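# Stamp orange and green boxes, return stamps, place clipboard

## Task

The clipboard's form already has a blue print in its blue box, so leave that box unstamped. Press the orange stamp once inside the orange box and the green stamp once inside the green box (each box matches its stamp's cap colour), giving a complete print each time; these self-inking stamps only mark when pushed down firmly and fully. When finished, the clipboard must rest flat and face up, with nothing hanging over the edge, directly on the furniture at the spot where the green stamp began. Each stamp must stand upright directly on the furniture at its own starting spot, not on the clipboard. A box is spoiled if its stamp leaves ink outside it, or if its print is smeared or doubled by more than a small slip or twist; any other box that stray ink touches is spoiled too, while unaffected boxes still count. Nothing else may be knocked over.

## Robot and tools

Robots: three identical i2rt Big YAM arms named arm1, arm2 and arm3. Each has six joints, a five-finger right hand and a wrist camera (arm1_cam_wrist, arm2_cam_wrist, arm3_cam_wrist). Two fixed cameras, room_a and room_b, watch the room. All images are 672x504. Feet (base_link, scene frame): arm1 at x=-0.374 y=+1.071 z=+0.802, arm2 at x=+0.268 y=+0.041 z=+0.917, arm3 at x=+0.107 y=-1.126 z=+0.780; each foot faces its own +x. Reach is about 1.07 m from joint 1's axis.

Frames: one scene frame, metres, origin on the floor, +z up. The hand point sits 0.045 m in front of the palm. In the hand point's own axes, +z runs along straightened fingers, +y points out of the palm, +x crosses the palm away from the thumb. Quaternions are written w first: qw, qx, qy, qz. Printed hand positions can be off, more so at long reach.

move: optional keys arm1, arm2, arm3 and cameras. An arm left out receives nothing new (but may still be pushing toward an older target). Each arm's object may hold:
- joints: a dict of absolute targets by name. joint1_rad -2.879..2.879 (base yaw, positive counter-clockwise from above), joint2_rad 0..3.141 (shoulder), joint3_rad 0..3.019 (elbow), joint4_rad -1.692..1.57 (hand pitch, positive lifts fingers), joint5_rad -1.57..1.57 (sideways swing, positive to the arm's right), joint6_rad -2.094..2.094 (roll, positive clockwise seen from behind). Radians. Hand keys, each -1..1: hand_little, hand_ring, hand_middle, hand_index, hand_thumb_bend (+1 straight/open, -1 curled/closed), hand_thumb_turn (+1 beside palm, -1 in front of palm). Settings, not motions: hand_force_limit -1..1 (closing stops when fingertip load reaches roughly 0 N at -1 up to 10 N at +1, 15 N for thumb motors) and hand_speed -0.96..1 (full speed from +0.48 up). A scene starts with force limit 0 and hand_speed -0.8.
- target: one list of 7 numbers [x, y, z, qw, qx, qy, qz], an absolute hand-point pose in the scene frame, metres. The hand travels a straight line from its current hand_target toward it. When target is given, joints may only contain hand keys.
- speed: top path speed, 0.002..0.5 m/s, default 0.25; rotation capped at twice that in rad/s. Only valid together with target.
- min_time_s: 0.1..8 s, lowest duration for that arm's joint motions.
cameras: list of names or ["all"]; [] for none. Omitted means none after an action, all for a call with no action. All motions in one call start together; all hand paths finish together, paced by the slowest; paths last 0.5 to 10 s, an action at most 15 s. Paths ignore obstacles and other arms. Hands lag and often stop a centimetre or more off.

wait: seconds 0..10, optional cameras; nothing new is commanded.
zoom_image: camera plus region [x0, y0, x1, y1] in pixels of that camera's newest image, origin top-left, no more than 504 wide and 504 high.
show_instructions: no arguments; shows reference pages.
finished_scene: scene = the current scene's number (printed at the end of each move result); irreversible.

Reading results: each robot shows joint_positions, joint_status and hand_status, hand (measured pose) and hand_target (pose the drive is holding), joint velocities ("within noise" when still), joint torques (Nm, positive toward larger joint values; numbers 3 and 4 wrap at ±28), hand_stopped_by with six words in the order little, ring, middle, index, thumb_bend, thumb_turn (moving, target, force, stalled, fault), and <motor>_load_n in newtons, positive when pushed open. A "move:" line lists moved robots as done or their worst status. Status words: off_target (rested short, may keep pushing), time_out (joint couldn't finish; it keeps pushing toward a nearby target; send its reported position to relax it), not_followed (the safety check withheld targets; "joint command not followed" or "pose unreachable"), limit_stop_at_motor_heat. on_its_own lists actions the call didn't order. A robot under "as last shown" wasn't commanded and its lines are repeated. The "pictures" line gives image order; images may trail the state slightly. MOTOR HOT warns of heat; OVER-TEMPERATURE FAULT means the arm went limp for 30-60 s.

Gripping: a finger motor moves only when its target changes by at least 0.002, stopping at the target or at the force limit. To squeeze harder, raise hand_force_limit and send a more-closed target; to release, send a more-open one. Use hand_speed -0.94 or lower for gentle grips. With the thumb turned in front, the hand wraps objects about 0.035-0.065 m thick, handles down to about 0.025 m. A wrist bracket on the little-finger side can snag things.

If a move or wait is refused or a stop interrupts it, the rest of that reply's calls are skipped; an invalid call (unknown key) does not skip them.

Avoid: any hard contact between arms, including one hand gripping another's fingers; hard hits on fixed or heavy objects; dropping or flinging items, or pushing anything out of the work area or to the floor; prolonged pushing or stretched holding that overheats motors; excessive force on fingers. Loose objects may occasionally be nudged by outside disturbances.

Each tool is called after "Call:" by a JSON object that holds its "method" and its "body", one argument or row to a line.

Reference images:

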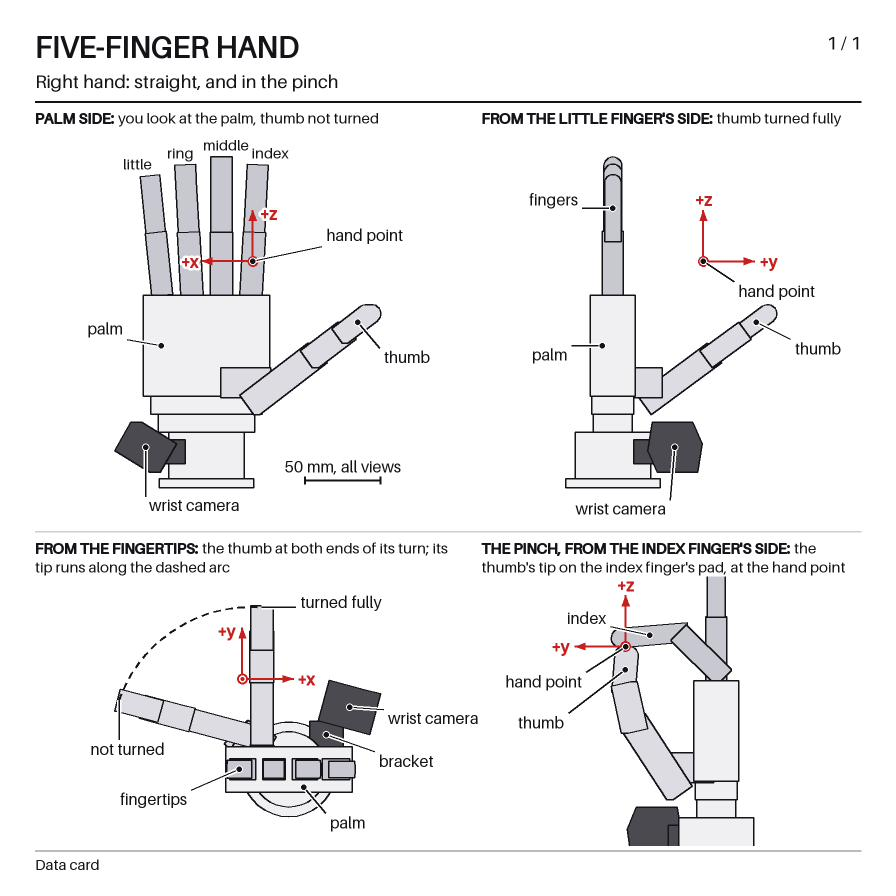

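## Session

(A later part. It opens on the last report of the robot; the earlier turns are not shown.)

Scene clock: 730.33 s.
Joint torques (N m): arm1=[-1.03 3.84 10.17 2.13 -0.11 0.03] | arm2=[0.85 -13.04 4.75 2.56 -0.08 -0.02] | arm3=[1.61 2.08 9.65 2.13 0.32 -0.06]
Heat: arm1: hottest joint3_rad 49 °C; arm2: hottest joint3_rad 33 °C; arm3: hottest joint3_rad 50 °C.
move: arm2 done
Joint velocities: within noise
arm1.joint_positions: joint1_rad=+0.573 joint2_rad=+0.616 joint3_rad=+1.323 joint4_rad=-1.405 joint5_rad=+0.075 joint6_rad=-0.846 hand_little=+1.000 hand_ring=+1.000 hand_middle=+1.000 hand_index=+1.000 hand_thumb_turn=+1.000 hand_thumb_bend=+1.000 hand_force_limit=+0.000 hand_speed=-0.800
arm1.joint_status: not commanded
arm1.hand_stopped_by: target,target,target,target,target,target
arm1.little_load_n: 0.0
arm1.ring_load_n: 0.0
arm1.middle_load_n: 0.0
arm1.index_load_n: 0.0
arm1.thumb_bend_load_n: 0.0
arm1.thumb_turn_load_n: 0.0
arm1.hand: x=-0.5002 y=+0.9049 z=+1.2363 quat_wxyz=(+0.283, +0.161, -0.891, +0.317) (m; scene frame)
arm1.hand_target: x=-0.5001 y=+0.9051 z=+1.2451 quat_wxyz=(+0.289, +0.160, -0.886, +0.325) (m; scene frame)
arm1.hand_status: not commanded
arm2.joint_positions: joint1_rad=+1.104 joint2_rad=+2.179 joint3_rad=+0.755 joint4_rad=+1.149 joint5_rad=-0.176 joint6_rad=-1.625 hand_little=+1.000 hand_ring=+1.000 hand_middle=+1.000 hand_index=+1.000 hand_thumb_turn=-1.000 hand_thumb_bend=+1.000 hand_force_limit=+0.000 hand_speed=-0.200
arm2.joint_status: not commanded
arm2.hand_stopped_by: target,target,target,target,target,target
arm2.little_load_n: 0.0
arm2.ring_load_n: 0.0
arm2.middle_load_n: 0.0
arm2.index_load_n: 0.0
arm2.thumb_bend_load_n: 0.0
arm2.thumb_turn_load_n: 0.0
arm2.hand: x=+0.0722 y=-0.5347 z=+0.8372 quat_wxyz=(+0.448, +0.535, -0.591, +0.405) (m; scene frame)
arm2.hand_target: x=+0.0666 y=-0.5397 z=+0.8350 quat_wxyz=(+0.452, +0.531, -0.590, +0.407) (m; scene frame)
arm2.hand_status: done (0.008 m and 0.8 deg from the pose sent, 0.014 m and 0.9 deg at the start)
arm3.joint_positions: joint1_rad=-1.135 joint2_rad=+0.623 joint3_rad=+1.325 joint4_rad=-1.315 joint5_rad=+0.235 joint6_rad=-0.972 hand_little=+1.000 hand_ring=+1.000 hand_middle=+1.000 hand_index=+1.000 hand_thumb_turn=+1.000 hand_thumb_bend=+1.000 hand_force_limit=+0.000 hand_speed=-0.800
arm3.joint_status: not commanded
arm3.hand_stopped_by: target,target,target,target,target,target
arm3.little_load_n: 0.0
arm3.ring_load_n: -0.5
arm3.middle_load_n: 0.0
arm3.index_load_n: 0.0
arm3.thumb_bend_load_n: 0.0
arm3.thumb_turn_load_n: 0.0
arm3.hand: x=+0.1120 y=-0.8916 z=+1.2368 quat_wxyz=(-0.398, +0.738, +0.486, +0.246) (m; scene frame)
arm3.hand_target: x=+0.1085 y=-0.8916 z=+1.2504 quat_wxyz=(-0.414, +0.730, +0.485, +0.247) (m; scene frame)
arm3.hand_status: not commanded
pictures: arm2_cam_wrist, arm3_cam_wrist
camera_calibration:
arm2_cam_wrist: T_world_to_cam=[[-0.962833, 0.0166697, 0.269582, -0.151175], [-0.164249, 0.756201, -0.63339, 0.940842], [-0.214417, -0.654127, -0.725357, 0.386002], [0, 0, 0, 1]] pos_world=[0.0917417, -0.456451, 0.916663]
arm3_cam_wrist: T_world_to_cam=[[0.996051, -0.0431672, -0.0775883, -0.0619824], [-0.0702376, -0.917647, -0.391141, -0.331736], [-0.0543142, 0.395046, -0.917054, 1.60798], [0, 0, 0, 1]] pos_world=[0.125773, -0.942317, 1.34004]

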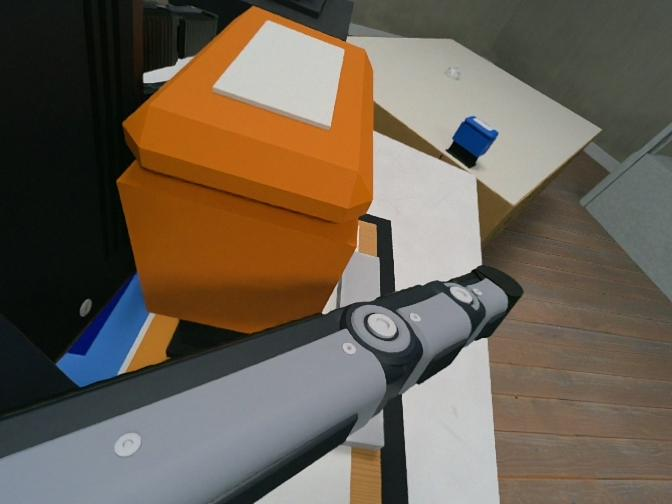

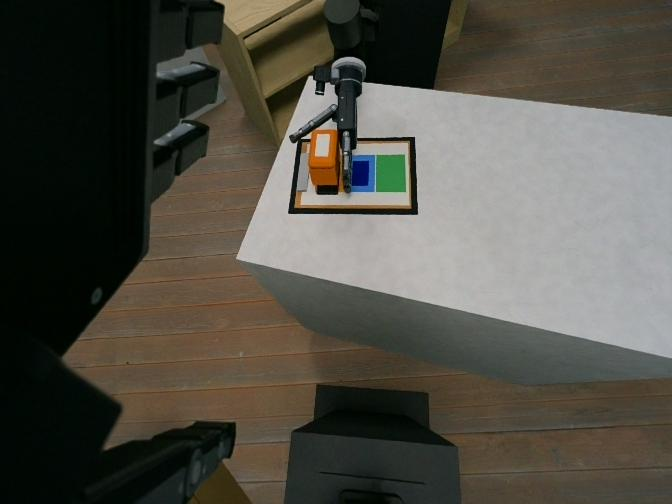

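Call:
{"method": "move", "body": {
  "arm2": {"joints": {"hand_little": 0.86, "hand_ring": 0.86, "hand_middle": 0.86, "hand_index": 0.86, "hand_force_limit": -0.7, "hand_speed": -0.9}},
  "cameras": []
}}

Call:
{"method": "move", "body": {
  "arm2": {"joints": {"hand_thumb_bend": -0.5, "hand_force_limit": -0.4, "hand_speed": -0.86}},
  "cameras": ["arm2_cam_wrist", "arm3_cam_wrist"]
}}

Call:
{"method": "zoom_image", "body": {
  "camera": "arm3_cam_wrist",
  "region": [240, 60, 440, 220]
}}

Scene clock: 736.57 s.
Joint torques (N m): arm1=[-0.97 4.19 10.09 2.18 -0.13 0.01] | arm2=[0.91 -12.98 4.74 2.58 -0.07 -0.02] | arm3=[1.61 2.14 9.63 2.15 0.32 -0.06]
Heat: arm1: hottest joint3_rad 49 °C; arm2: hottest joint3_rad 33 °C; arm3: hottest joint3_rad 50 °C.
move: arm2 done
Joint velocities: within noise
arm1, arm3: as last shown
arm2.joint_positions: joint1_rad=+1.104 joint2_rad=+2.179 joint3_rad=+0.755 joint4_rad=+1.149 joint5_rad=-0.177 joint6_rad=-1.625 hand_little=+0.860 hand_ring=+0.860 hand_middle=+0.860 hand_index=+0.860 hand_thumb_turn=-1.000 hand_thumb_bend=+1.000 hand_force_limit=-0.700 hand_speed=-0.900
arm2.joint_status: all done
arm2.hand_stopped_by: target,target,target,target,target,target
arm2.little_load_n: 0.0
arm2.ring_load_n: 0.0
arm2.middle_load_n: 0.0
arm2.index_load_n: 0.0
arm2.thumb_bend_load_n: 0.0
arm2.thumb_turn_load_n: 0.0
arm2.hand: x=+0.0723 y=-0.5347 z=+0.8372 quat_wxyz=(+0.447, +0.535, -0.591, +0.405) (m; scene frame)
arm2.hand_target: x=+0.0666 y=-0.5397 z=+0.8350 quat_wxyz=(+0.452, +0.531, -0.590, +0.407) (m; scene frame)
arm2.hand_status: not commanded
arm3.ring_load_n: 0.0
pictures: none
No camera images: "cameras" was empty.

Scene clock: 742.80 s.
Joint torques (N m): arm1=[-0.91 3.02 10.09 2.07 -0.1 0.04] | arm2=[0.97 -13.04 4.74 2.59 -0.07 -0.02] | arm3=[1.67 2.08 9.63 2.15 0.32 -0.06]
Heat: arm1: hottest joint3_rad 49 °C; arm2: hottest joint3_rad 33 °C; arm3: hottest joint3_rad 50 °C.
move: arm2 off_target
Joint velocities: within noise
arm1, arm3: as last shown
arm2.joint_positions: joint1_rad=+1.103 joint2_rad=+2.179 joint3_rad=+0.755 joint4_rad=+1.149 joint5_rad=-0.177 joint6_rad=-1.625 hand_little=+0.860 hand_ring=+0.860 hand_middle=+0.860 hand_index=+0.860 hand_thumb_turn=-1.000 hand_thumb_bend=+0.380 hand_force_limit=-0.400 hand_speed=-0.860
arm2.joint_status: hand_thumb_bend off_target (ended at +0.380, target -0.500); the others done
arm2.hand_stopped_by: target,target,target,target,force,target
arm2.little_load_n: 0.0
arm2.ring_load_n: 0.0
arm2.middle_load_n: 0.0
arm2.index_load_n: 1.0
arm2.thumb_bend_load_n: 5.0
arm2.thumb_turn_load_n: 2.0
arm2.hand: x=+0.0719 y=-0.5346 z=+0.8372 quat_wxyz=(+0.448, +0.535, -0.591, +0.405) (m; scene frame)
arm2.hand_target: x=+0.0665 y=-0.5397 z=+0.8350 quat_wxyz=(+0.452, +0.531, -0.590, +0.407) (m; scene frame)
arm2.hand_status: not commanded
pictures: arm2_cam_wrist, arm3_cam_wrist
camera_calibration:
arm2_cam_wrist: T_world_to_cam=[[-0.96286, 0.0171068, 0.26946, -0.151249], [-0.163832, 0.756257, -0.633431, 0.940726], [-0.214617, -0.654051, -0.725366, 0.386043], [0, 0, 0, 1]] pos_world=[0.0913414, -0.456351, 0.916663]
arm3_cam_wrist: T_world_to_cam=[[0.996051, -0.0431672, -0.0775883, -0.0619824], [-0.0702376, -0.917647, -0.391141, -0.331736], [-0.0543142, 0.395046, -0.917054, 1.60798], [0, 0, 0, 1]] pos_world=[0.125773, -0.942317, 1.34004]

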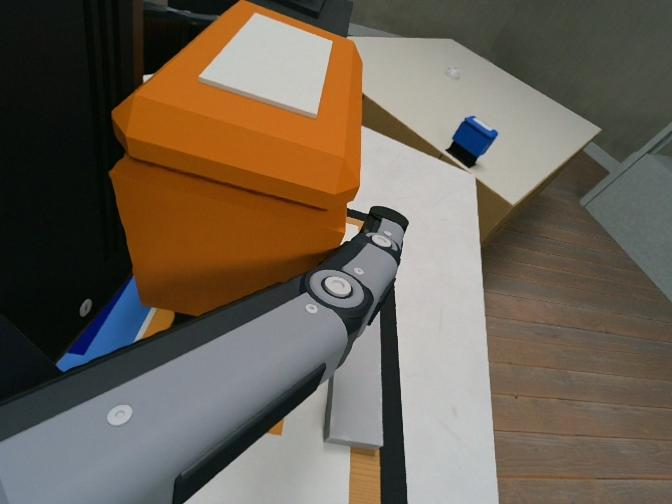

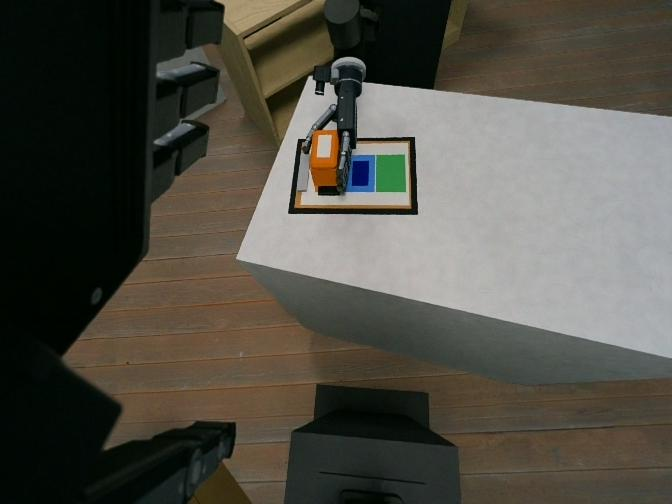

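Scaled by 2.520 from the camera's 672x504 image, which has a finer 960x720 frame.

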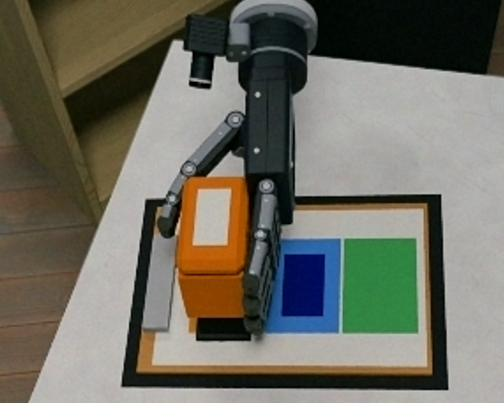

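Call:
{"method": "move", "body": {
  "arm2": {"joints": {"hand_thumb_bend": -0.7, "hand_force_limit": 0.8, "hand_speed": -0.88}},
  "cameras": []
}}

Call:
{"method": "move", "body": {
  "arm2": {"target": [0.0665, -0.540, 0.868, 0.4524, 0.5308, -0.5896, 0.4073], "speed": 0.06},
  "cameras": ["arm2_cam_wrist", "arm3_cam_wrist"]
}}

Call:
{"method": "zoom_image", "body": {
  "camera": "arm3_cam_wrist",
  "region": [240, 60, 440, 220]
}}

Scene clock: 749.70 s.
Joint torques (N m): arm1=[-1.38 3.72 10.17 2.14 -0.13 0.05] | arm2=[1.03 -13.1 4.74 2.58 -0.07 -0.02] | arm3=[1.67 2.14 9.63 2.15 0.32 -0.07]
Heat: arm1: hottest joint3_rad 49 °C; arm2: hottest joint3_rad 33 °C; arm3: hottest joint3_rad 50 °C.
move: arm2 off_target
Joint velocities: within noise
arm1, arm3: as last shown
arm2.joint_positions: joint1_rad=+1.103 joint2_rad=+2.179 joint3_rad=+0.755 joint4_rad=+1.149 joint5_rad=-0.177 joint6_rad=-1.625 hand_little=+0.860 hand_ring=+0.860 hand_middle=+0.860 hand_index=+0.860 hand_thumb_turn=-1.000 hand_thumb_bend=+0.343 hand_force_limit=+0.800 hand_speed=-0.880
arm2.joint_status: hand_thumb_bend off_target (ended at +0.343, target -0.700); the others done
arm2.hand_stopped_by: target,target,target,target,force,target
arm2.little_load_n: 0.0
arm2.ring_load_n: 0.5
arm2.middle_load_n: 0.0
arm2.index_load_n: 2.5
arm2.thumb_bend_load_n: 13.5
arm2.thumb_turn_load_n: 4.5
arm2.hand: x=+0.0719 y=-0.5346 z=+0.8372 quat_wxyz=(+0.448, +0.535, -0.591, +0.405) (m; scene frame)
arm2.hand_target: x=+0.0666 y=-0.5397 z=+0.8350 quat_wxyz=(+0.452, +0.531, -0.590, +0.407) (m; scene frame)
arm2.hand_status: not commanded
arm3.thumb_bend_load_n: -0.5
pictures: none
No camera images: "cameras" was empty.

Scene clock: 750.90 s.
Joint torques (N m): arm1=[-0.44 3.31 10.35 2.13 -0.14 0] | arm2=[0.97 -16.85 3.49 2.15 -0.06 -0.01] | arm3=[1.61 2.08 9.63 2.13 0.32 -0.06]
Heat: arm1: hottest joint3_rad 49 °C; arm2: hottest joint3_rad 33 °C; arm3: hottest joint3_rad 50 °C.
move: arm2 off_target
Joint velocities: within noise
arm1, arm3: as last shown
arm1.ring_load_n: -0.5
arm2.joint_positions: joint1_rad=+1.103 joint2_rad=+2.126 joint3_rad=+0.747 joint4_rad=+1.085 joint5_rad=-0.177 joint6_rad=-1.625 hand_little=+0.860 hand_ring=+0.860 hand_middle=+0.860 hand_index=+0.860 hand_thumb_turn=-1.000 hand_thumb_bend=+0.343 hand_force_limit=+0.800 hand_speed=-0.880
arm2.joint_status: not commanded
arm2.hand_stopped_by: target,target,target,target,force,target
arm2.little_load_n: 0.0
arm2.ring_load_n: 0.0
arm2.middle_load_n: 0.0
arm2.index_load_n: 2.5
arm2.thumb_bend_load_n: 13.0
arm2.thumb_turn_load_n: 5.0
arm2.hand: x=+0.0718 y=-0.5346 z=+0.8488 quat_wxyz=(+0.441, +0.538, -0.596, +0.401) (m; scene frame)
arm2.hand_target: x=+0.0666 y=-0.5399 z=+0.8678 quat_wxyz=(+0.453, +0.531, -0.590, +0.407) (m; scene frame)
arm2.hand_status: off_target (0.021 m and 1.9 deg from the pose sent, 0.032 m and 0.8 deg at the start)
arm3.little_load_n: 0.5
arm3.thumb_bend_load_n: 0.0
pictures: arm2_cam_wrist, arm3_cam_wrist
camera_calibration:
arm2_cam_wrist: T_world_to_cam=[[-0.964364, 0.011852, 0.264315, -0.152768], [-0.160371, 0.768382, -0.619573, 0.942621], [-0.210438, -0.639882, -0.739099, 0.413404], [0, 0, 0, 1]] pos_world=[0.0908412, -0.457952, 0.929948]
arm3_cam_wrist: T_world_to_cam=[[0.996051, -0.0431672, -0.0775883, -0.0619824], [-0.0702376, -0.917647, -0.391141, -0.331736], [-0.0543142, 0.395046, -0.917054, 1.60798], [0, 0, 0, 1]] pos_world=[0.125773, -0.942317, 1.34004]

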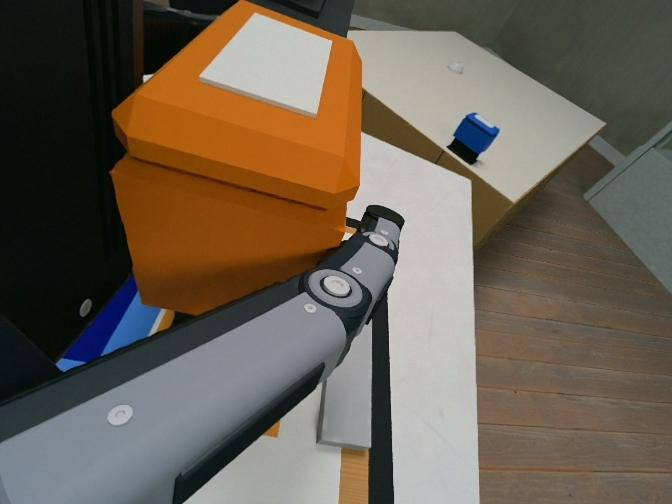

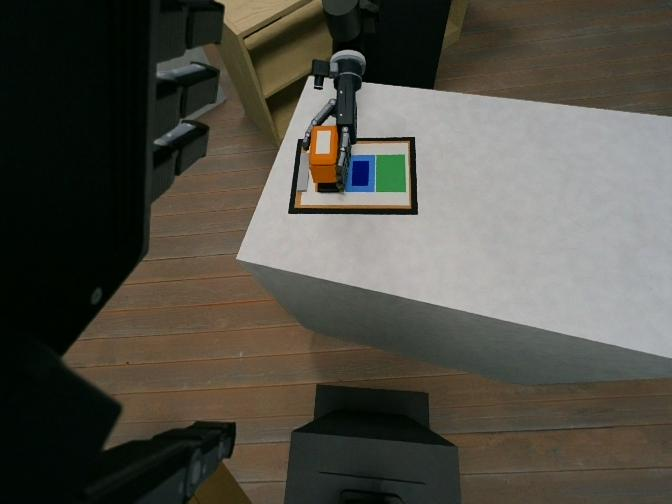

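Scaled by 2.520 from the camera's 672x504 image, which has a finer 960x720 frame.

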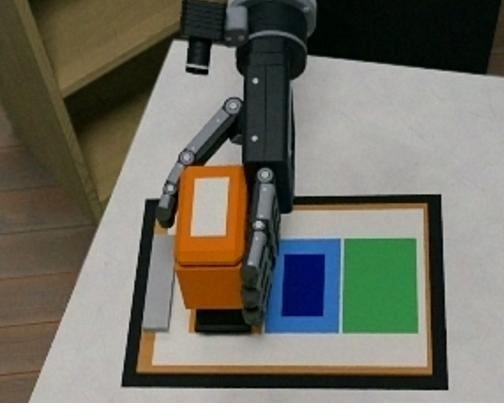

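Gripped. Lift further.

Call:
{"method": "move", "body": {
  "arm2": {"target": [0.072, -0.530, 0.985, 0.4524, 0.5308, -0.5896, 0.4073], "speed": 0.15},
  "cameras": ["arm2_cam_wrist", "arm3_cam_wrist"]
}}

Call:
{"method": "zoom_image", "body": {
  "camera": "arm3_cam_wrist",
  "region": [240, 60, 440, 220]
}}

Scene clock: 755.20 s.
Joint torques (N m): arm1=[-1.14 3.9 10.11 2.26 -0.13 0.02] | arm2=[1.49 -14.21 6.34 2.13 0.14 0] | arm3=[1.61 2.14 9.63 2.14 0.32 -0.06]
Heat: arm1: hottest joint3_rad 49 °C; arm2: hottest joint3_rad 33 °C; arm3: hottest joint3_rad 50 °C.
move: arm2 off_target
Joint velocities: within noise
arm1, arm3: as last shown
arm1.ring_load_n: 0.0
arm1.middle_load_n: 0.5
arm2.joint_positions: joint1_rad=+1.103 joint2_rad=+1.743 joint3_rad=+0.689 joint4_rad=+0.762 joint5_rad=-0.176 joint6_rad=-1.625 hand_little=+0.860 hand_ring=+0.860 hand_middle=+0.860 hand_index=+0.860 hand_thumb_turn=-1.000 hand_thumb_bend=+0.343 hand_force_limit=+0.800 hand_speed=-0.880
arm2.joint_status: not commanded
arm2.hand_stopped_by: target,target,target,target,force,target
arm2.little_load_n: 0.0
arm2.ring_load_n: 0.0
arm2.middle_load_n: 0.0
arm2.index_load_n: 2.5
arm2.thumb_bend_load_n: 13.0
arm2.thumb_turn_load_n: 5.0
arm2.hand: x=+0.0738 y=-0.5260 z=+0.9681 quat_wxyz=(+0.442, +0.538, -0.596, +0.401) (m; scene frame)
arm2.hand_target: x=+0.0721 y=-0.5299 z=+0.9848 quat_wxyz=(+0.452, +0.531, -0.590, +0.407) (m; scene frame)
arm2.hand_status: off_target (0.017 m and 1.8 deg from the pose sent, 0.136 m and 1.9 deg at the start)
arm3.little_load_n: 0.0
pictures: arm2_cam_wrist, arm3_cam_wrist
camera_calibration:
arm2_cam_wrist: T_world_to_cam=[[-0.96412, 0.0131888, 0.265138, -0.182585], [-0.160372, 0.766976, -0.621312, 1.0112], [-0.211549, -0.64154, -0.737342, 0.504884], [0, 0, 0, 1]] pos_world=[0.0929407, -0.449252, 1.04895]
arm3_cam_wrist: T_world_to_cam=[[0.996051, -0.0431672, -0.0775883, -0.0619824], [-0.0702376, -0.917647, -0.391141, -0.331736], [-0.0543142, 0.395046, -0.917054, 1.60798], [0, 0, 0, 1]] pos_world=[0.125773, -0.942317, 1.34004]

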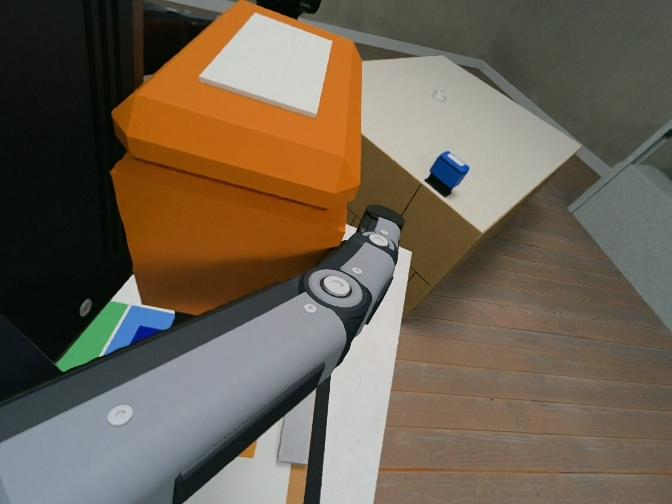

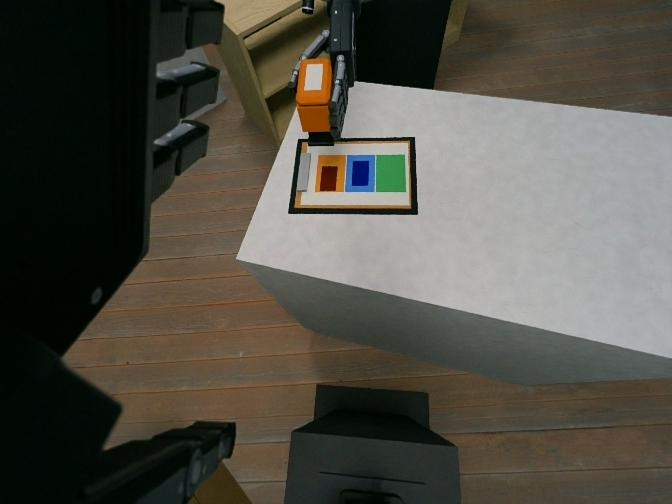

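Scaled by 2.520 from the camera's 672x504 image, which has a finer 960x720 frame.

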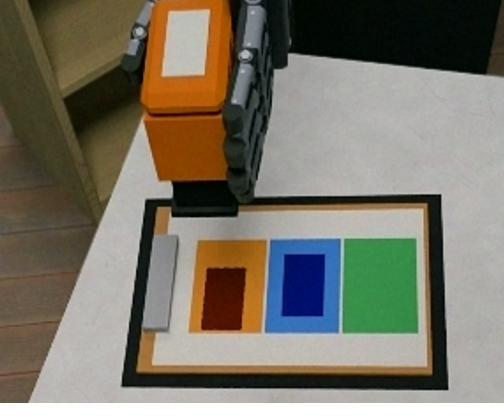

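Call:
{"method": "move", "body": {
  "arm2": {"target": [0.450, -0.462, 0.985, 0.1447, 0.7705, -0.1886, 0.5913], "speed": 0.2},
  "cameras": ["arm2_cam_wrist", "arm3_cam_wrist", "room_b"]
}}

Scene clock: 768.23 s.
Joint torques (N m): arm1=[-0.73 3.78 10.13 2.11 -0.16 0.03] | arm2=[2.26 -10.4 8.72 1.77 -0.43 -0.22] | arm3=[1.61 2.14 9.63 2.14 0.32 -0.07]
Heat: arm1: hottest joint3_rad 49 °C; arm2: hottest joint3_rad 33 °C; arm3: hottest joint3_rad 50 °C.
move: arm2 off_target
Joint velocities: within noise
arm1, arm3: as last shown
arm1.middle_load_n: 0.0
arm2.joint_positions: joint1_rad=+1.520 joint2_rad=+1.613 joint3_rad=+0.545 joint4_rad=+0.591 joint5_rad=-0.898 joint6_rad=-1.909 hand_little=+0.860 hand_ring=+0.860 hand_middle=+0.860 hand_index=+0.860 hand_thumb_turn=-1.000 hand_thumb_bend=+0.343 hand_force_limit=+0.800 hand_speed=-0.880
arm2.joint_status: not commanded
arm2.hand_stopped_by: target,target,target,target,force,target
arm2.little_load_n: 0.0
arm2.ring_load_n: 0.0
arm2.middle_load_n: 0.0
arm2.index_load_n: 2.5
arm2.thumb_bend_load_n: 13.0
arm2.thumb_turn_load_n: 5.0
arm2.hand: x=+0.4435 y=-0.4454 z=+0.9657 quat_wxyz=(+0.128, +0.773, -0.211, +0.584) (m; scene frame)
arm2.hand_target: x=+0.4497 y=-0.4610 z=+0.9854 quat_wxyz=(+0.145, +0.770, -0.189, +0.591) (m; scene frame)
arm2.hand_status: off_target (0.026 m and 3.4 deg from the pose sent, 0.382 m and 68.3 deg at the start)
pictures: arm2_cam_wrist, arm3_cam_wrist, room_b
camera_calibration:
arm2_cam_wrist: T_world_to_cam=[[-0.390242, -0.894058, 0.219936, -0.441553], [-0.75341, 0.172779, -0.634445, 1.01818], [0.52923, -0.413289, -0.741018, 0.409777], [0, 0, 0, 1]] pos_world=[0.377931, -0.401339, 1.04675]
arm3_cam_wrist: T_world_to_cam=[[0.996051, -0.0431672, -0.0775883, -0.0619824], [-0.0702376, -0.917647, -0.391141, -0.331736], [-0.0543142, 0.395046, -0.917054, 1.60798], [0, 0, 0, 1]] pos_world=[0.125773, -0.942317, 1.34004]

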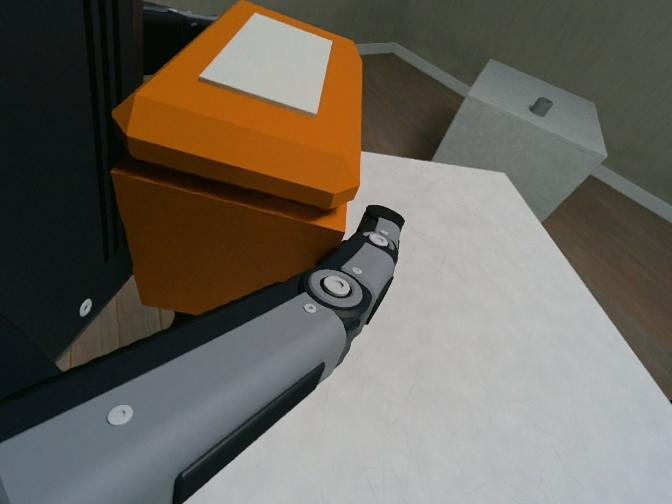

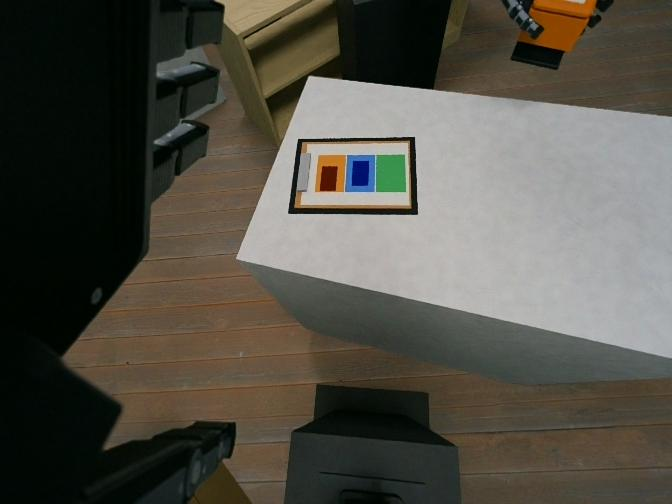

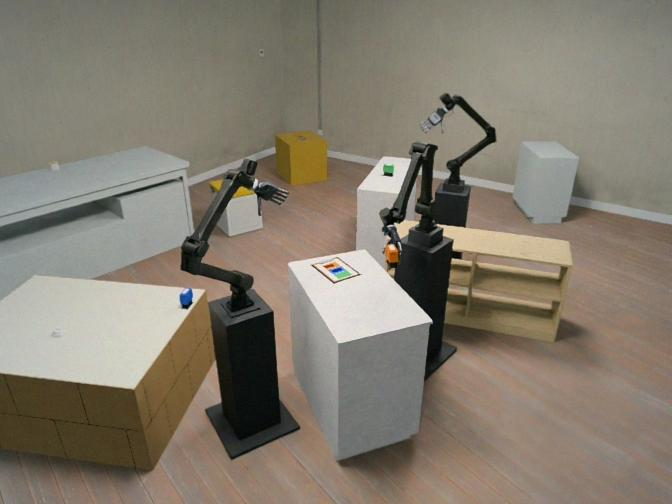

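Call:
{"method": "move", "body": {
  "arm2": {"target": [0.455, -0.476, 0.875, 0.1447, 0.7705, -0.1886, 0.5913], "speed": 0.12},
  "cameras": ["arm2_cam_wrist"]
}}

Scene clock: 777.73 s.
Joint torques (N m): arm1=[-1.08 3.84 10.09 2.07 -0.16 0.01] | arm2=[2.43 -11.58 5.01 2.65 -0.21 -0.11] | arm3=[1.67 2.08 9.61 2.15 0.33 -0.07]
Heat: arm1: hottest joint3_rad 49 °C; arm2: hottest joint3_rad 33 °C; arm3: hottest joint3_rad 50 °C.
move: arm2 off_target
Joint velocities: within noise
arm1, arm3: as last shown
arm2.joint_positions: joint1_rad=+1.523 joint2_rad=+1.996 joint3_rad=+0.608 joint4_rad=+0.924 joint5_rad=-0.898 joint6_rad=-1.916 hand_little=+0.860 hand_ring=+0.860 hand_middle=+0.860 hand_index=+0.860 hand_thumb_turn=-1.000 hand_thumb_bend=+0.343 hand_force_limit=+0.800 hand_speed=-0.880
arm2.joint_status: not commanded
arm2.hand_stopped_by: target,target,target,target,force,target
arm2.little_load_n: 0.0
arm2.ring_load_n: 0.0
arm2.middle_load_n: 0.0
arm2.index_load_n: 2.5
arm2.thumb_bend_load_n: 13.0
arm2.thumb_turn_load_n: 5.0
arm2.hand: x=+0.4483 y=-0.4657 z=+0.8692 quat_wxyz=(+0.133, +0.773, -0.204, +0.586) (m; scene frame)
arm2.hand_target: x=+0.4550 y=-0.4756 z=+0.8752 quat_wxyz=(+0.145, +0.771, -0.189, +0.591) (m; scene frame)
arm2.hand_status: off_target (0.014 m and 2.3 deg from the pose sent, 0.096 m and 3.4 deg at the start)
pictures: arm2_cam_wrist
camera_calibration:
arm2_cam_wrist: T_world_to_cam=[[-0.385387, -0.891721, 0.237298, -0.452776], [-0.75526, 0.157077, -0.636324, 0.959254], [0.53015, -0.424453, -0.734017, 0.315682], [0, 0, 0, 1]] pos_world=[0.382633, -0.420435, 0.949556]

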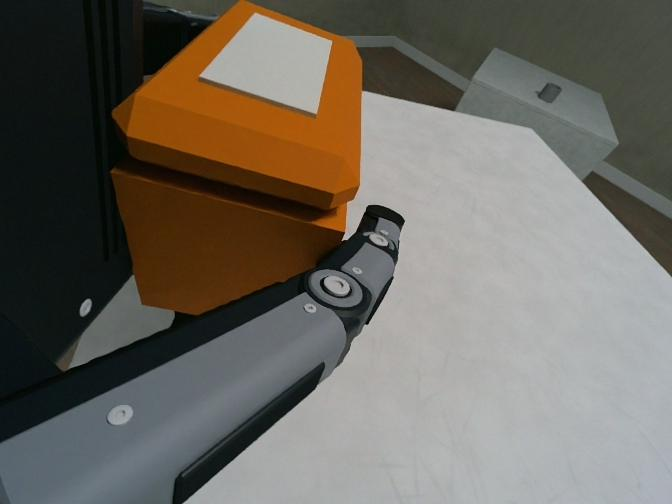

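Call:
{"method": "move", "body": {
  "arm2": {"target": [0.455, -0.478, 0.842, 0.1447, 0.7705, -0.1886, 0.5913], "speed": 0.06},
  "cameras": []
}}

Call:
{"method": "move", "body": {
  "arm2": {"target": [0.455, -0.478, 0.832, 0.1447, 0.7705, -0.1886, 0.5913], "speed": 0.04},
  "cameras": ["room_b", "arm2_cam_wrist"]
}}

Call:
{"method": "zoom_image", "body": {
  "camera": "room_b",
  "region": [320, 200, 440, 290]
}}

Scene clock: 784.23 s.
Joint torques (N m): arm1=[-0.73 3.72 10.25 2.15 -0.16 0.01] | arm2=[2.37 -12.04 4.05 2.61 -0.26 -0.11] | arm3=[1.67 2.08 9.63 2.15 0.32 -0.06]
Heat: arm1: hottest joint3_rad 49 °C; arm2: hottest joint3_rad 33 °C; arm3: hottest joint3_rad 50 °C.
move: arm2 off_target
Joint velocities: within noise
arm1.joint_positions: joint1_rad=+0.573 joint2_rad=+0.616 joint3_rad=+1.323 joint4_rad=-1.405 joint5_rad=+0.075 joint6_rad=-0.846 hand_little=+1.000 hand_ring=+1.000 hand_middle=+1.000 hand_index=+1.000 hand_thumb_turn=+1.000 hand_thumb_bend=+1.000 hand_force_limit=+0.000 hand_speed=-0.800
arm1.joint_status: not commanded
arm1.hand_stopped_by: target,target,target,target,target,target
arm1.little_load_n: 0.0
arm1.ring_load_n: 0.0
arm1.middle_load_n: 0.0
arm1.index_load_n: 0.0
arm1.thumb_bend_load_n: 0.0
arm1.thumb_turn_load_n: 0.0
arm1.hand: x=-0.5002 y=+0.9049 z=+1.2363 quat_wxyz=(+0.283, +0.161, -0.891, +0.317) (m; scene frame)
arm1.hand_target: x=-0.5001 y=+0.9051 z=+1.2451 quat_wxyz=(+0.289, +0.160, -0.886, +0.325) (m; scene frame)
arm1.hand_status: not commanded
arm2.joint_positions: joint1_rad=+1.523 joint2_rad=+2.111 joint3_rad=+0.640 joint4_rad=+1.010 joint5_rad=-0.898 joint6_rad=-1.916 hand_little=+0.860 hand_ring=+0.860 hand_middle=+0.860 hand_index=+0.860 hand_thumb_turn=-1.000 hand_thumb_bend=+0.343 hand_force_limit=+0.800 hand_speed=-0.880
arm2.joint_status: not commanded
arm2.hand_stopped_by: target,target,target,target,force,target
arm2.little_load_n: 0.0
arm2.ring_load_n: 0.0
arm2.middle_load_n: 0.0
arm2.index_load_n: 2.5
arm2.thumb_bend_load_n: 13.5
arm2.thumb_turn_load_n: 5.0
arm2.hand: x=+0.4490 y=-0.4697 z=+0.8385 quat_wxyz=(+0.135, +0.772, -0.203, +0.587) (m; scene frame)
arm2.hand_target: x=+0.4550 y=-0.4776 z=+0.8420 quat_wxyz=(+0.144, +0.771, -0.189, +0.591) (m; scene frame)
arm2.hand_status: off_target (0.011 m and 2.1 deg from the pose sent, 0.031 m and 2.3 deg at the start)
arm3.joint_positions: joint1_rad=-1.135 joint2_rad=+0.623 joint3_rad=+1.325 joint4_rad=-1.315 joint5_rad=+0.235 joint6_rad=-0.972 hand_little=+1.000 hand_ring=+1.000 hand_middle=+1.000 hand_index=+1.000 hand_thumb_turn=+1.000 hand_thumb_bend=+1.000 hand_force_limit=+0.000 hand_speed=-0.800
arm3.joint_status: not commanded
arm3.hand_stopped_by: target,target,target,target,target,target
arm3.little_load_n: 0.0
arm3.ring_load_n: 0.0
arm3.middle_load_n: 0.0
arm3.index_load_n: 0.0
arm3.thumb_bend_load_n: 0.0
arm3.thumb_turn_load_n: 0.0
arm3.hand: x=+0.1120 y=-0.8916 z=+1.2368 quat_wxyz=(-0.398, +0.738, +0.486, +0.246) (m; scene frame)
arm3.hand_target: x=+0.1085 y=-0.8916 z=+1.2504 quat_wxyz=(-0.414, +0.730, +0.485, +0.247) (m; scene frame)
arm3.hand_status: not commanded
pictures: none
No camera images: "cameras" was empty.

Scene clock: 785.20 s.
Joint torques (N m): arm1=[-1.32 4.01 10 2.14 -0.17 0.02] | arm2=[2.43 -11.81 3.81 2.52 -0.24 -0.11] | arm3=[1.55 2.14 9.62 2.13 0.32 -0.06]
Heat: arm1: hottest joint3_rad 49 °C; arm2: hottest joint3_rad 33 °C; arm3: hottest joint3_rad 50 °C.
move: arm2 done
Joint velocities: within noise
arm1, arm3: as last shown
arm2.joint_positions: joint1_rad=+1.523 joint2_rad=+2.141 joint3_rad=+0.651 joint4_rad=+1.037 joint5_rad=-0.898 joint6_rad=-1.916 hand_little=+0.860 hand_ring=+0.860 hand_middle=+0.860 hand_index=+0.860 hand_thumb_turn=-1.000 hand_thumb_bend=+0.343 hand_force_limit=+0.800 hand_speed=-0.880
arm2.joint_status: not commanded
arm2.hand_stopped_by: target,target,target,target,force,target
arm2.little_load_n: 0.0
arm2.ring_load_n: 0.0
arm2.middle_load_n: 0.0
arm2.index_load_n: 2.0
arm2.thumb_bend_load_n: 13.0
arm2.thumb_turn_load_n: 4.5
arm2.hand: x=+0.4494 y=-0.4718 z=+0.8318 quat_wxyz=(+0.138, +0.771, -0.200, +0.588) (m; scene frame)
arm2.hand_target: x=+0.4550 y=-0.4778 z=+0.8322 quat_wxyz=(+0.145, +0.771, -0.188, +0.591) (m; scene frame)
arm2.hand_status: done (0.008 m and 1.6 deg from the pose sent, 0.012 m and 2.0 deg at the start)
pictures: arm2_cam_wrist, room_b
camera_calibration:
arm2_cam_wrist: T_world_to_cam=[[-0.385552, -0.889023, 0.246956, -0.455553], [-0.754188, 0.149455, -0.639424, 0.935729], [0.531554, -0.432782, -0.728114, 0.275688], [0, 0, 0, 1]] pos_world=[0.383533, -0.425534, 0.911562]

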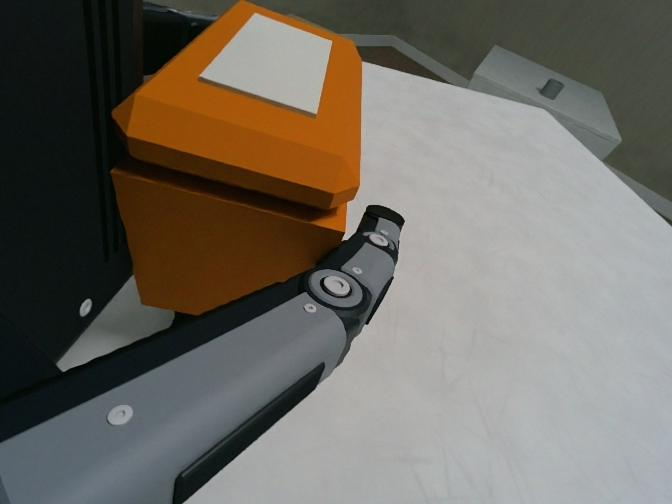

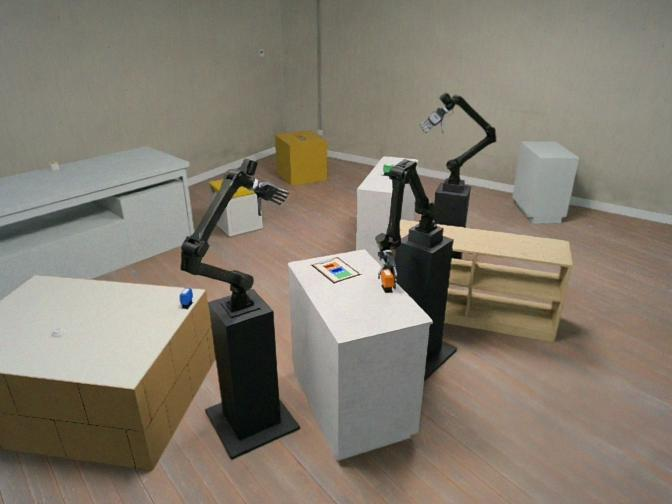

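Scaled by 4.200 from the camera's 672x504 image, which has a finer 960x720 frame.

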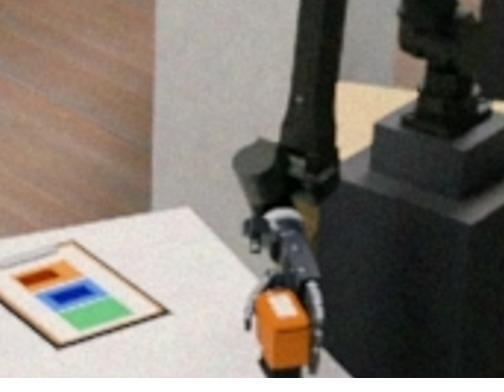

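Call:
{"method": "move", "body": {
  "arm2": {"target": [0.455, -0.479, 0.825, 0.1447, 0.7705, -0.1886, 0.5913], "speed": 0.04},
  "cameras": ["room_b"]
}}

Call:
{"method": "zoom_image", "body": {
  "camera": "room_b",
  "region": [340, 230, 440, 305]
}}

Scene clock: 789.60 s.
Joint torques (N m): arm1=[-1.14 3.43 10.17 2 -0.12 0.06] | arm2=[2.43 -11.28 3.64 2.29 -0.24 -0.12] | arm3=[1.61 2.14 9.65 2.14 0.32 -0.07]
Heat: arm1: hottest joint3_rad 49 °C; arm2: hottest joint3_rad 33 °C; arm3: hottest joint3_rad 50 °C.
move: arm2 done
Joint velocities: within noise
arm1, arm3: as last shown
arm2.joint_positions: joint1_rad=+1.523 joint2_rad=+2.156 joint3_rad=+0.662 joint4_rad=+1.059 joint5_rad=-0.898 joint6_rad=-1.916 hand_little=+0.860 hand_ring=+0.860 hand_middle=+0.860 hand_index=+0.860 hand_thumb_turn=-1.000 hand_thumb_bend=+0.343 hand_force_limit=+0.800 hand_speed=-0.880
arm2.joint_status: not commanded
arm2.hand_stopped_by: target,target,target,target,force,target
arm2.little_load_n: 0.0
arm2.ring_load_n: 0.0
arm2.middle_load_n: 0.0
arm2.index_load_n: 2.0
arm2.thumb_bend_load_n: 13.0
arm2.thumb_turn_load_n: 4.5
arm2.hand: x=+0.4500 y=-0.4765 z=+0.8317 quat_wxyz=(+0.144, +0.769, -0.195, +0.591) (m; scene frame)
arm2.hand_target: x=+0.4550 y=-0.4787 z=+0.8251 quat_wxyz=(+0.145, +0.771, -0.189, +0.591) (m; scene frame)
arm2.hand_status: done (0.009 m and 0.8 deg from the pose sent, 0.011 m and 1.6 deg at the start)
pictures: room_b

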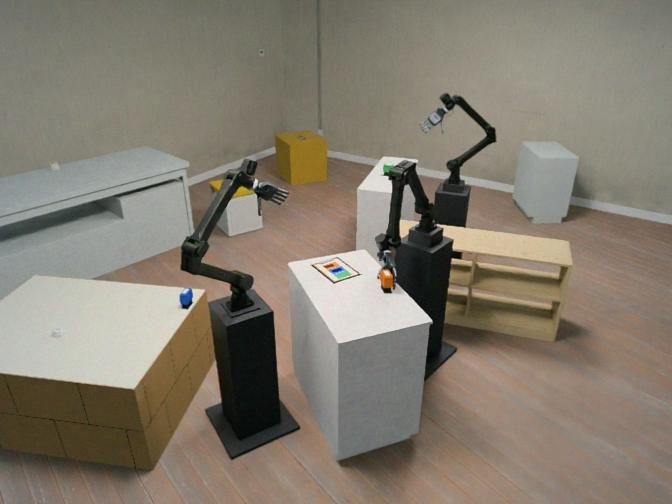

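Scaled by 5.040 from the camera's 672x504 image, which has a finer 960x720 frame.

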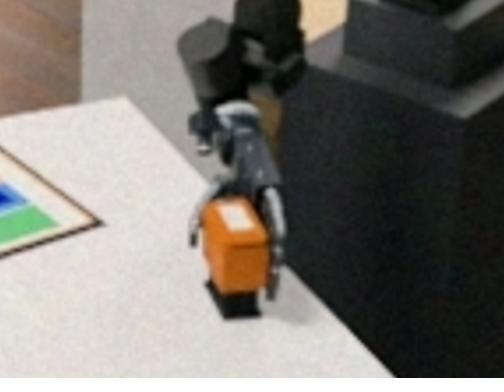

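Call:
{"method": "move", "body": {
  "arm2": {"joints": {"hand_thumb_bend": 1.0, "hand_speed": -0.6}},
  "cameras": []
}}

Call:
{"method": "move", "body": {
  "arm2": {"joints": {"hand_little": 1, "hand_ring": 1, "hand_middle": 1, "hand_index": 1, "hand_speed": -0.6}},
  "cameras": []
}}

Call:
{"method": "move", "body": {
  "arm2": {"target": [0.463, -0.462, 0.832, 0.1447, 0.7705, -0.1886, 0.5913], "speed": 0.05},
  "cameras": ["room_b", "arm2_cam_wrist"]
}}

Call:
{"method": "zoom_image", "body": {
  "camera": "room_b",
  "region": [340, 230, 440, 305]
}}

Scene clock: 799.00 s.
Joint torques (N m): arm1=[-0.5 3.14 10.06 2.17 -0.13 0.03] | arm2=[2.32 -11.69 3.43 2.25 -0.24 -0.11] | arm3=[1.61 2.02 9.62 2.15 0.32 -0.07]
Heat: arm1: hottest joint3_rad 49 °C; arm2: hottest joint3_rad 33 °C; arm3: hottest joint3_rad 50 °C.
move: arm2 done
Joint velocities: within noise
arm1, arm3: as last shown
arm2.joint_positions: joint1_rad=+1.523 joint2_rad=+2.161 joint3_rad=+0.664 joint4_rad=+1.059 joint5_rad=-0.898 joint6_rad=-1.916 hand_little=+0.860 hand_ring=+0.860 hand_middle=+0.860 hand_index=+0.860 hand_thumb_turn=-1.000 hand_thumb_bend=+1.000 hand_force_limit=+0.800 hand_speed=-0.600
arm2.joint_status: all done
arm2.hand_stopped_by: target,target,target,target,target,target
arm2.little_load_n: 0.0
arm2.ring_load_n: 0.0
arm2.middle_load_n: 0.0
arm2.index_load_n: 0.0
arm2.thumb_bend_load_n: 0.0
arm2.thumb_turn_load_n: 0.5
arm2.hand: x=+0.4500 y=-0.4764 z=+0.8297 quat_wxyz=(+0.143, +0.770, -0.196, +0.590) (m; scene frame)
arm2.hand_target: x=+0.4550 y=-0.4787 z=+0.8251 quat_wxyz=(+0.145, +0.771, -0.189, +0.591) (m; scene frame)
arm2.hand_status: not commanded
pictures: none
No camera images: "cameras" was empty.

Scene clock: 799.60 s.
Joint torques (N m): arm1=[-0.79 3.43 10.07 2.14 -0.12 0.02] | arm2=[2.37 -11.58 3.41 2.25 -0.23 -0.12] | arm3=[1.61 2.08 9.62 2.14 0.32 -0.06]
Heat: arm1: hottest joint3_rad 49 °C; arm2: hottest joint3_rad 33 °C; arm3: hottest joint3_rad 50 °C.
move: arm2 done
Joint velocities: within noise
arm1, arm3: as last shown
arm1.thumb_turn_load_n: 0.5
arm2.joint_positions: joint1_rad=+1.523 joint2_rad=+2.161 joint3_rad=+0.664 joint4_rad=+1.059 joint5_rad=-0.898 joint6_rad=-1.916 hand_little=+1.000 hand_ring=+1.000 hand_middle=+1.000 hand_index=+1.000 hand_thumb_turn=-1.000 hand_thumb_bend=+1.000 hand_force_limit=+0.800 hand_speed=-0.600
arm2.joint_status: all done
arm2.hand_stopped_by: target,target,target,target,target,target
arm2.little_load_n: 0.0
arm2.ring_load_n: 0.0
arm2.middle_load_n: 0.0
arm2.index_load_n: 0.0
arm2.thumb_bend_load_n: 0.0
arm2.thumb_turn_load_n: 0.0
arm2.hand: x=+0.4500 y=-0.4764 z=+0.8297 quat_wxyz=(+0.143, +0.770, -0.196, +0.590) (m; scene frame)
arm2.hand_target: x=+0.4550 y=-0.4787 z=+0.8251 quat_wxyz=(+0.145, +0.771, -0.189, +0.591) (m; scene frame)
arm2.hand_status: not commanded
pictures: none
No camera images: "cameras" was empty.

Scene clock: 800.63 s.
Joint torques (N m): arm1=[-0.67 3.9 10.07 2.18 -0.11 0.05] | arm2=[2.26 -13.22 1.63 2.43 -0.09 0.08] | arm3=[1.61 2.14 9.65 2.14 0.32 -0.07]
Heat: arm1: hottest joint3_rad 49 °C; arm2: hottest joint3_rad 33 °C; arm3: hottest joint3_rad 50 °C.
move: arm2 done
Joint velocities: within noise
arm1, arm3: as last shown
arm1.thumb_turn_load_n: 0.0
arm2.joint_positions: joint1_rad=+1.551 joint2_rad=+2.161 joint3_rad=+0.634 joint4_rad=+1.096 joint5_rad=-0.877 joint6_rad=-1.916 hand_little=+1.000 hand_ring=+1.000 hand_middle=+1.000 hand_index=+1.000 hand_thumb_turn=-1.000 hand_thumb_bend=+1.000 hand_force_limit=+0.800 hand_speed=-0.600
arm2.joint_status: not commanded
arm2.hand_stopped_by: target,target,target,target,target,target
arm2.little_load_n: 0.0
arm2.ring_load_n: -0.5
arm2.middle_load_n: 0.0
arm2.index_load_n: 0.0
arm2.thumb_bend_load_n: 0.0
arm2.thumb_turn_load_n: 0.5
arm2.hand: x=+0.4591 y=-0.4633 z=+0.8296 quat_wxyz=(+0.145, +0.772, -0.190, +0.589) (m; scene frame)
arm2.hand_target: x=+0.4629 y=-0.4621 z=+0.8321 quat_wxyz=(+0.145, +0.771, -0.189, +0.591) (m; scene frame)
arm2.hand_status: done (0.005 m and 0.4 deg from the pose sent, 0.020 m and 0.9 deg at the start)
pictures: arm2_cam_wrist, room_b
camera_calibration:
arm2_cam_wrist: T_world_to_cam=[[-0.376951, -0.886172, 0.269459, -0.465048], [-0.758938, 0.128738, -0.63831, 0.931999], [0.530962, -0.445114, -0.721077, 0.26121], [0, 0, 0, 1]] pos_world=[0.393337, -0.415827, 0.908568]

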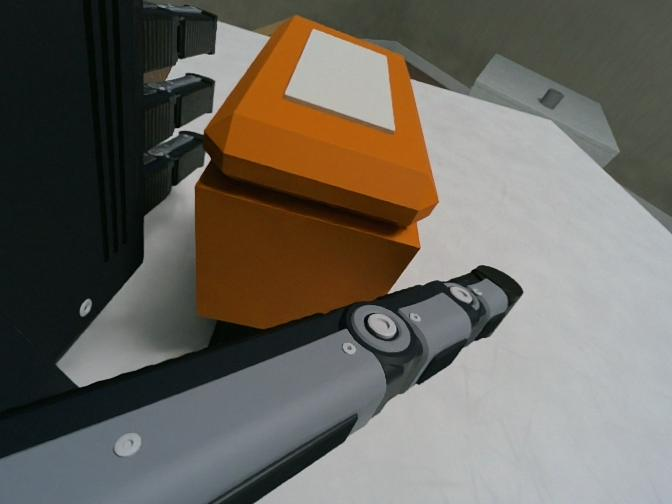

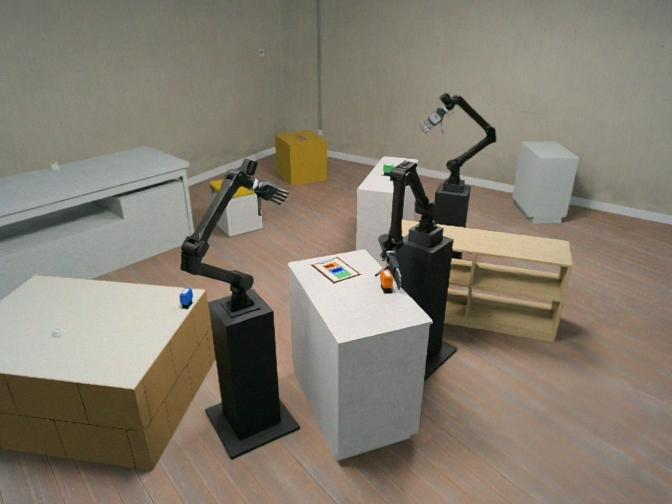

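Scaled by 5.040 from the camera's 672x504 image, which has a finer 960x720 frame.

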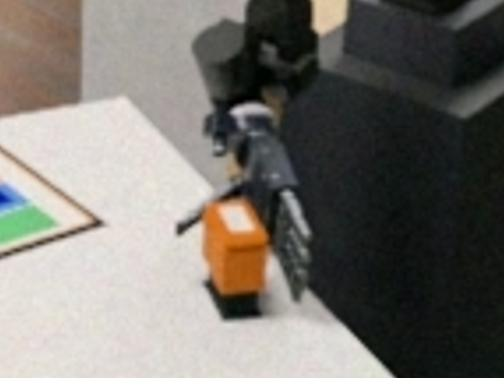

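Call:
{"method": "move", "body": {
  "arm2": {"target": [0.463, -0.462, 0.990, 0.1447, 0.7705, -0.1886, 0.5913], "speed": 0.12},
  "cameras": ["room_b", "arm2_cam_wrist", "room_a"]
}}

Call:
{"method": "zoom_image", "body": {
  "camera": "room_b",
  "region": [280, 220, 460, 330]
}}

Scene clock: 806.03 s.
Joint torques (N m): arm1=[-0.03 3.43 10.1 1.99 -0.14 0.01] | arm2=[2.49 -11.46 6.98 1.5 -0.09 -0.01] | arm3=[1.61 2.14 9.63 2.14 0.32 -0.06]
Heat: arm1: hottest joint3_rad 49 °C; arm2: hottest joint3_rad 32 °C; arm3: hottest joint3_rad 50 °C.
move: arm2 off_target
Joint velocities: within noise
arm1, arm3: as last shown
arm2.joint_positions: joint1_rad=+1.552 joint2_rad=+1.614 joint3_rad=+0.575 joint4_rad=+0.599 joint5_rad=-0.875 joint6_rad=-1.906 hand_little=+1.000 hand_ring=+1.000 hand_middle=+1.000 hand_index=+1.000 hand_thumb_turn=-1.000 hand_thumb_bend=+1.000 hand_force_limit=+0.800 hand_speed=-0.600
arm2.joint_status: not commanded
arm2.hand_stopped_by: target,target,target,target,target,target
arm2.little_load_n: 0.0
arm2.ring_load_n: 0.0
arm2.middle_load_n: 0.0
arm2.index_load_n: 0.0
arm2.thumb_bend_load_n: 0.0
arm2.thumb_turn_load_n: 0.0
arm2.hand: x=+0.4573 y=-0.4571 z=+0.9782 quat_wxyz=(+0.139, +0.772, -0.197, +0.588) (m; scene frame)
arm2.hand_target: x=+0.4630 y=-0.4618 z=+0.9901 quat_wxyz=(+0.145, +0.770, -0.188, +0.591) (m; scene frame)
arm2.hand_status: off_target (0.014 m and 1.2 deg from the pose sent, 0.161 m and 0.4 deg at the start)
arm3.index_load_n: 0.5
pictures: arm2_cam_wrist, room_a, room_b
camera_calibration:
arm2_cam_wrist: T_world_to_cam=[[-0.381062, -0.888988, 0.253952, -0.484455], [-0.756972, 0.142286, -0.637768, 1.02955], [0.530835, -0.435264, -0.727159, 0.382608], [0, 0, 0, 1]] pos_world=[0.391635, -0.410631, 1.05786]

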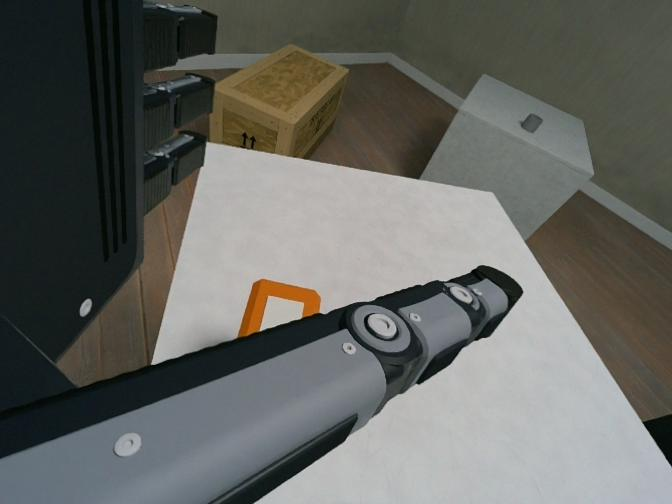

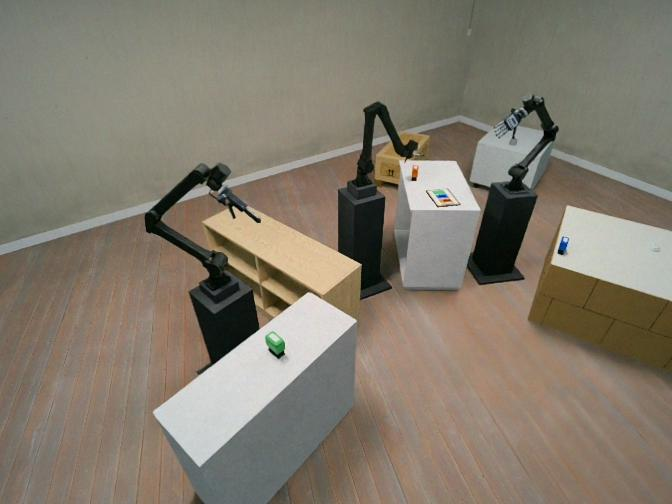

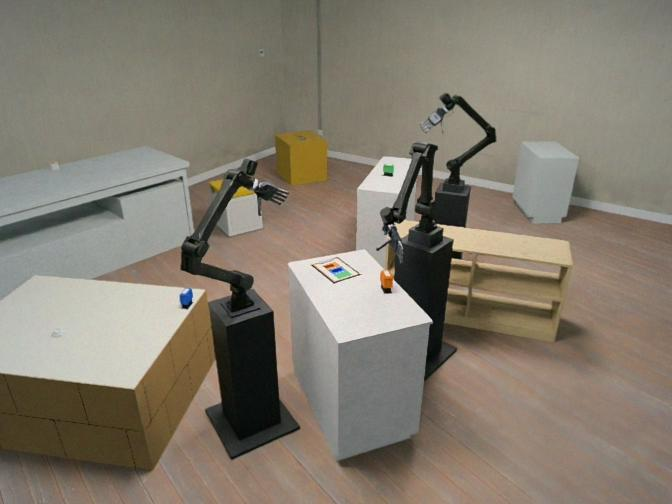

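Scaled by 2.800 from the camera's 672x504 image, which has a finer 960x720 frame.

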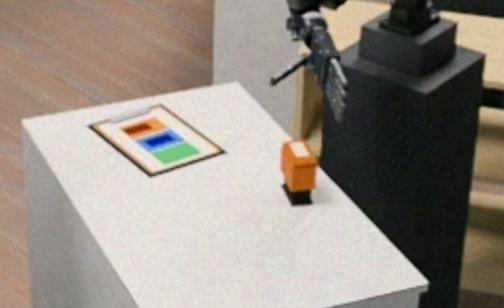

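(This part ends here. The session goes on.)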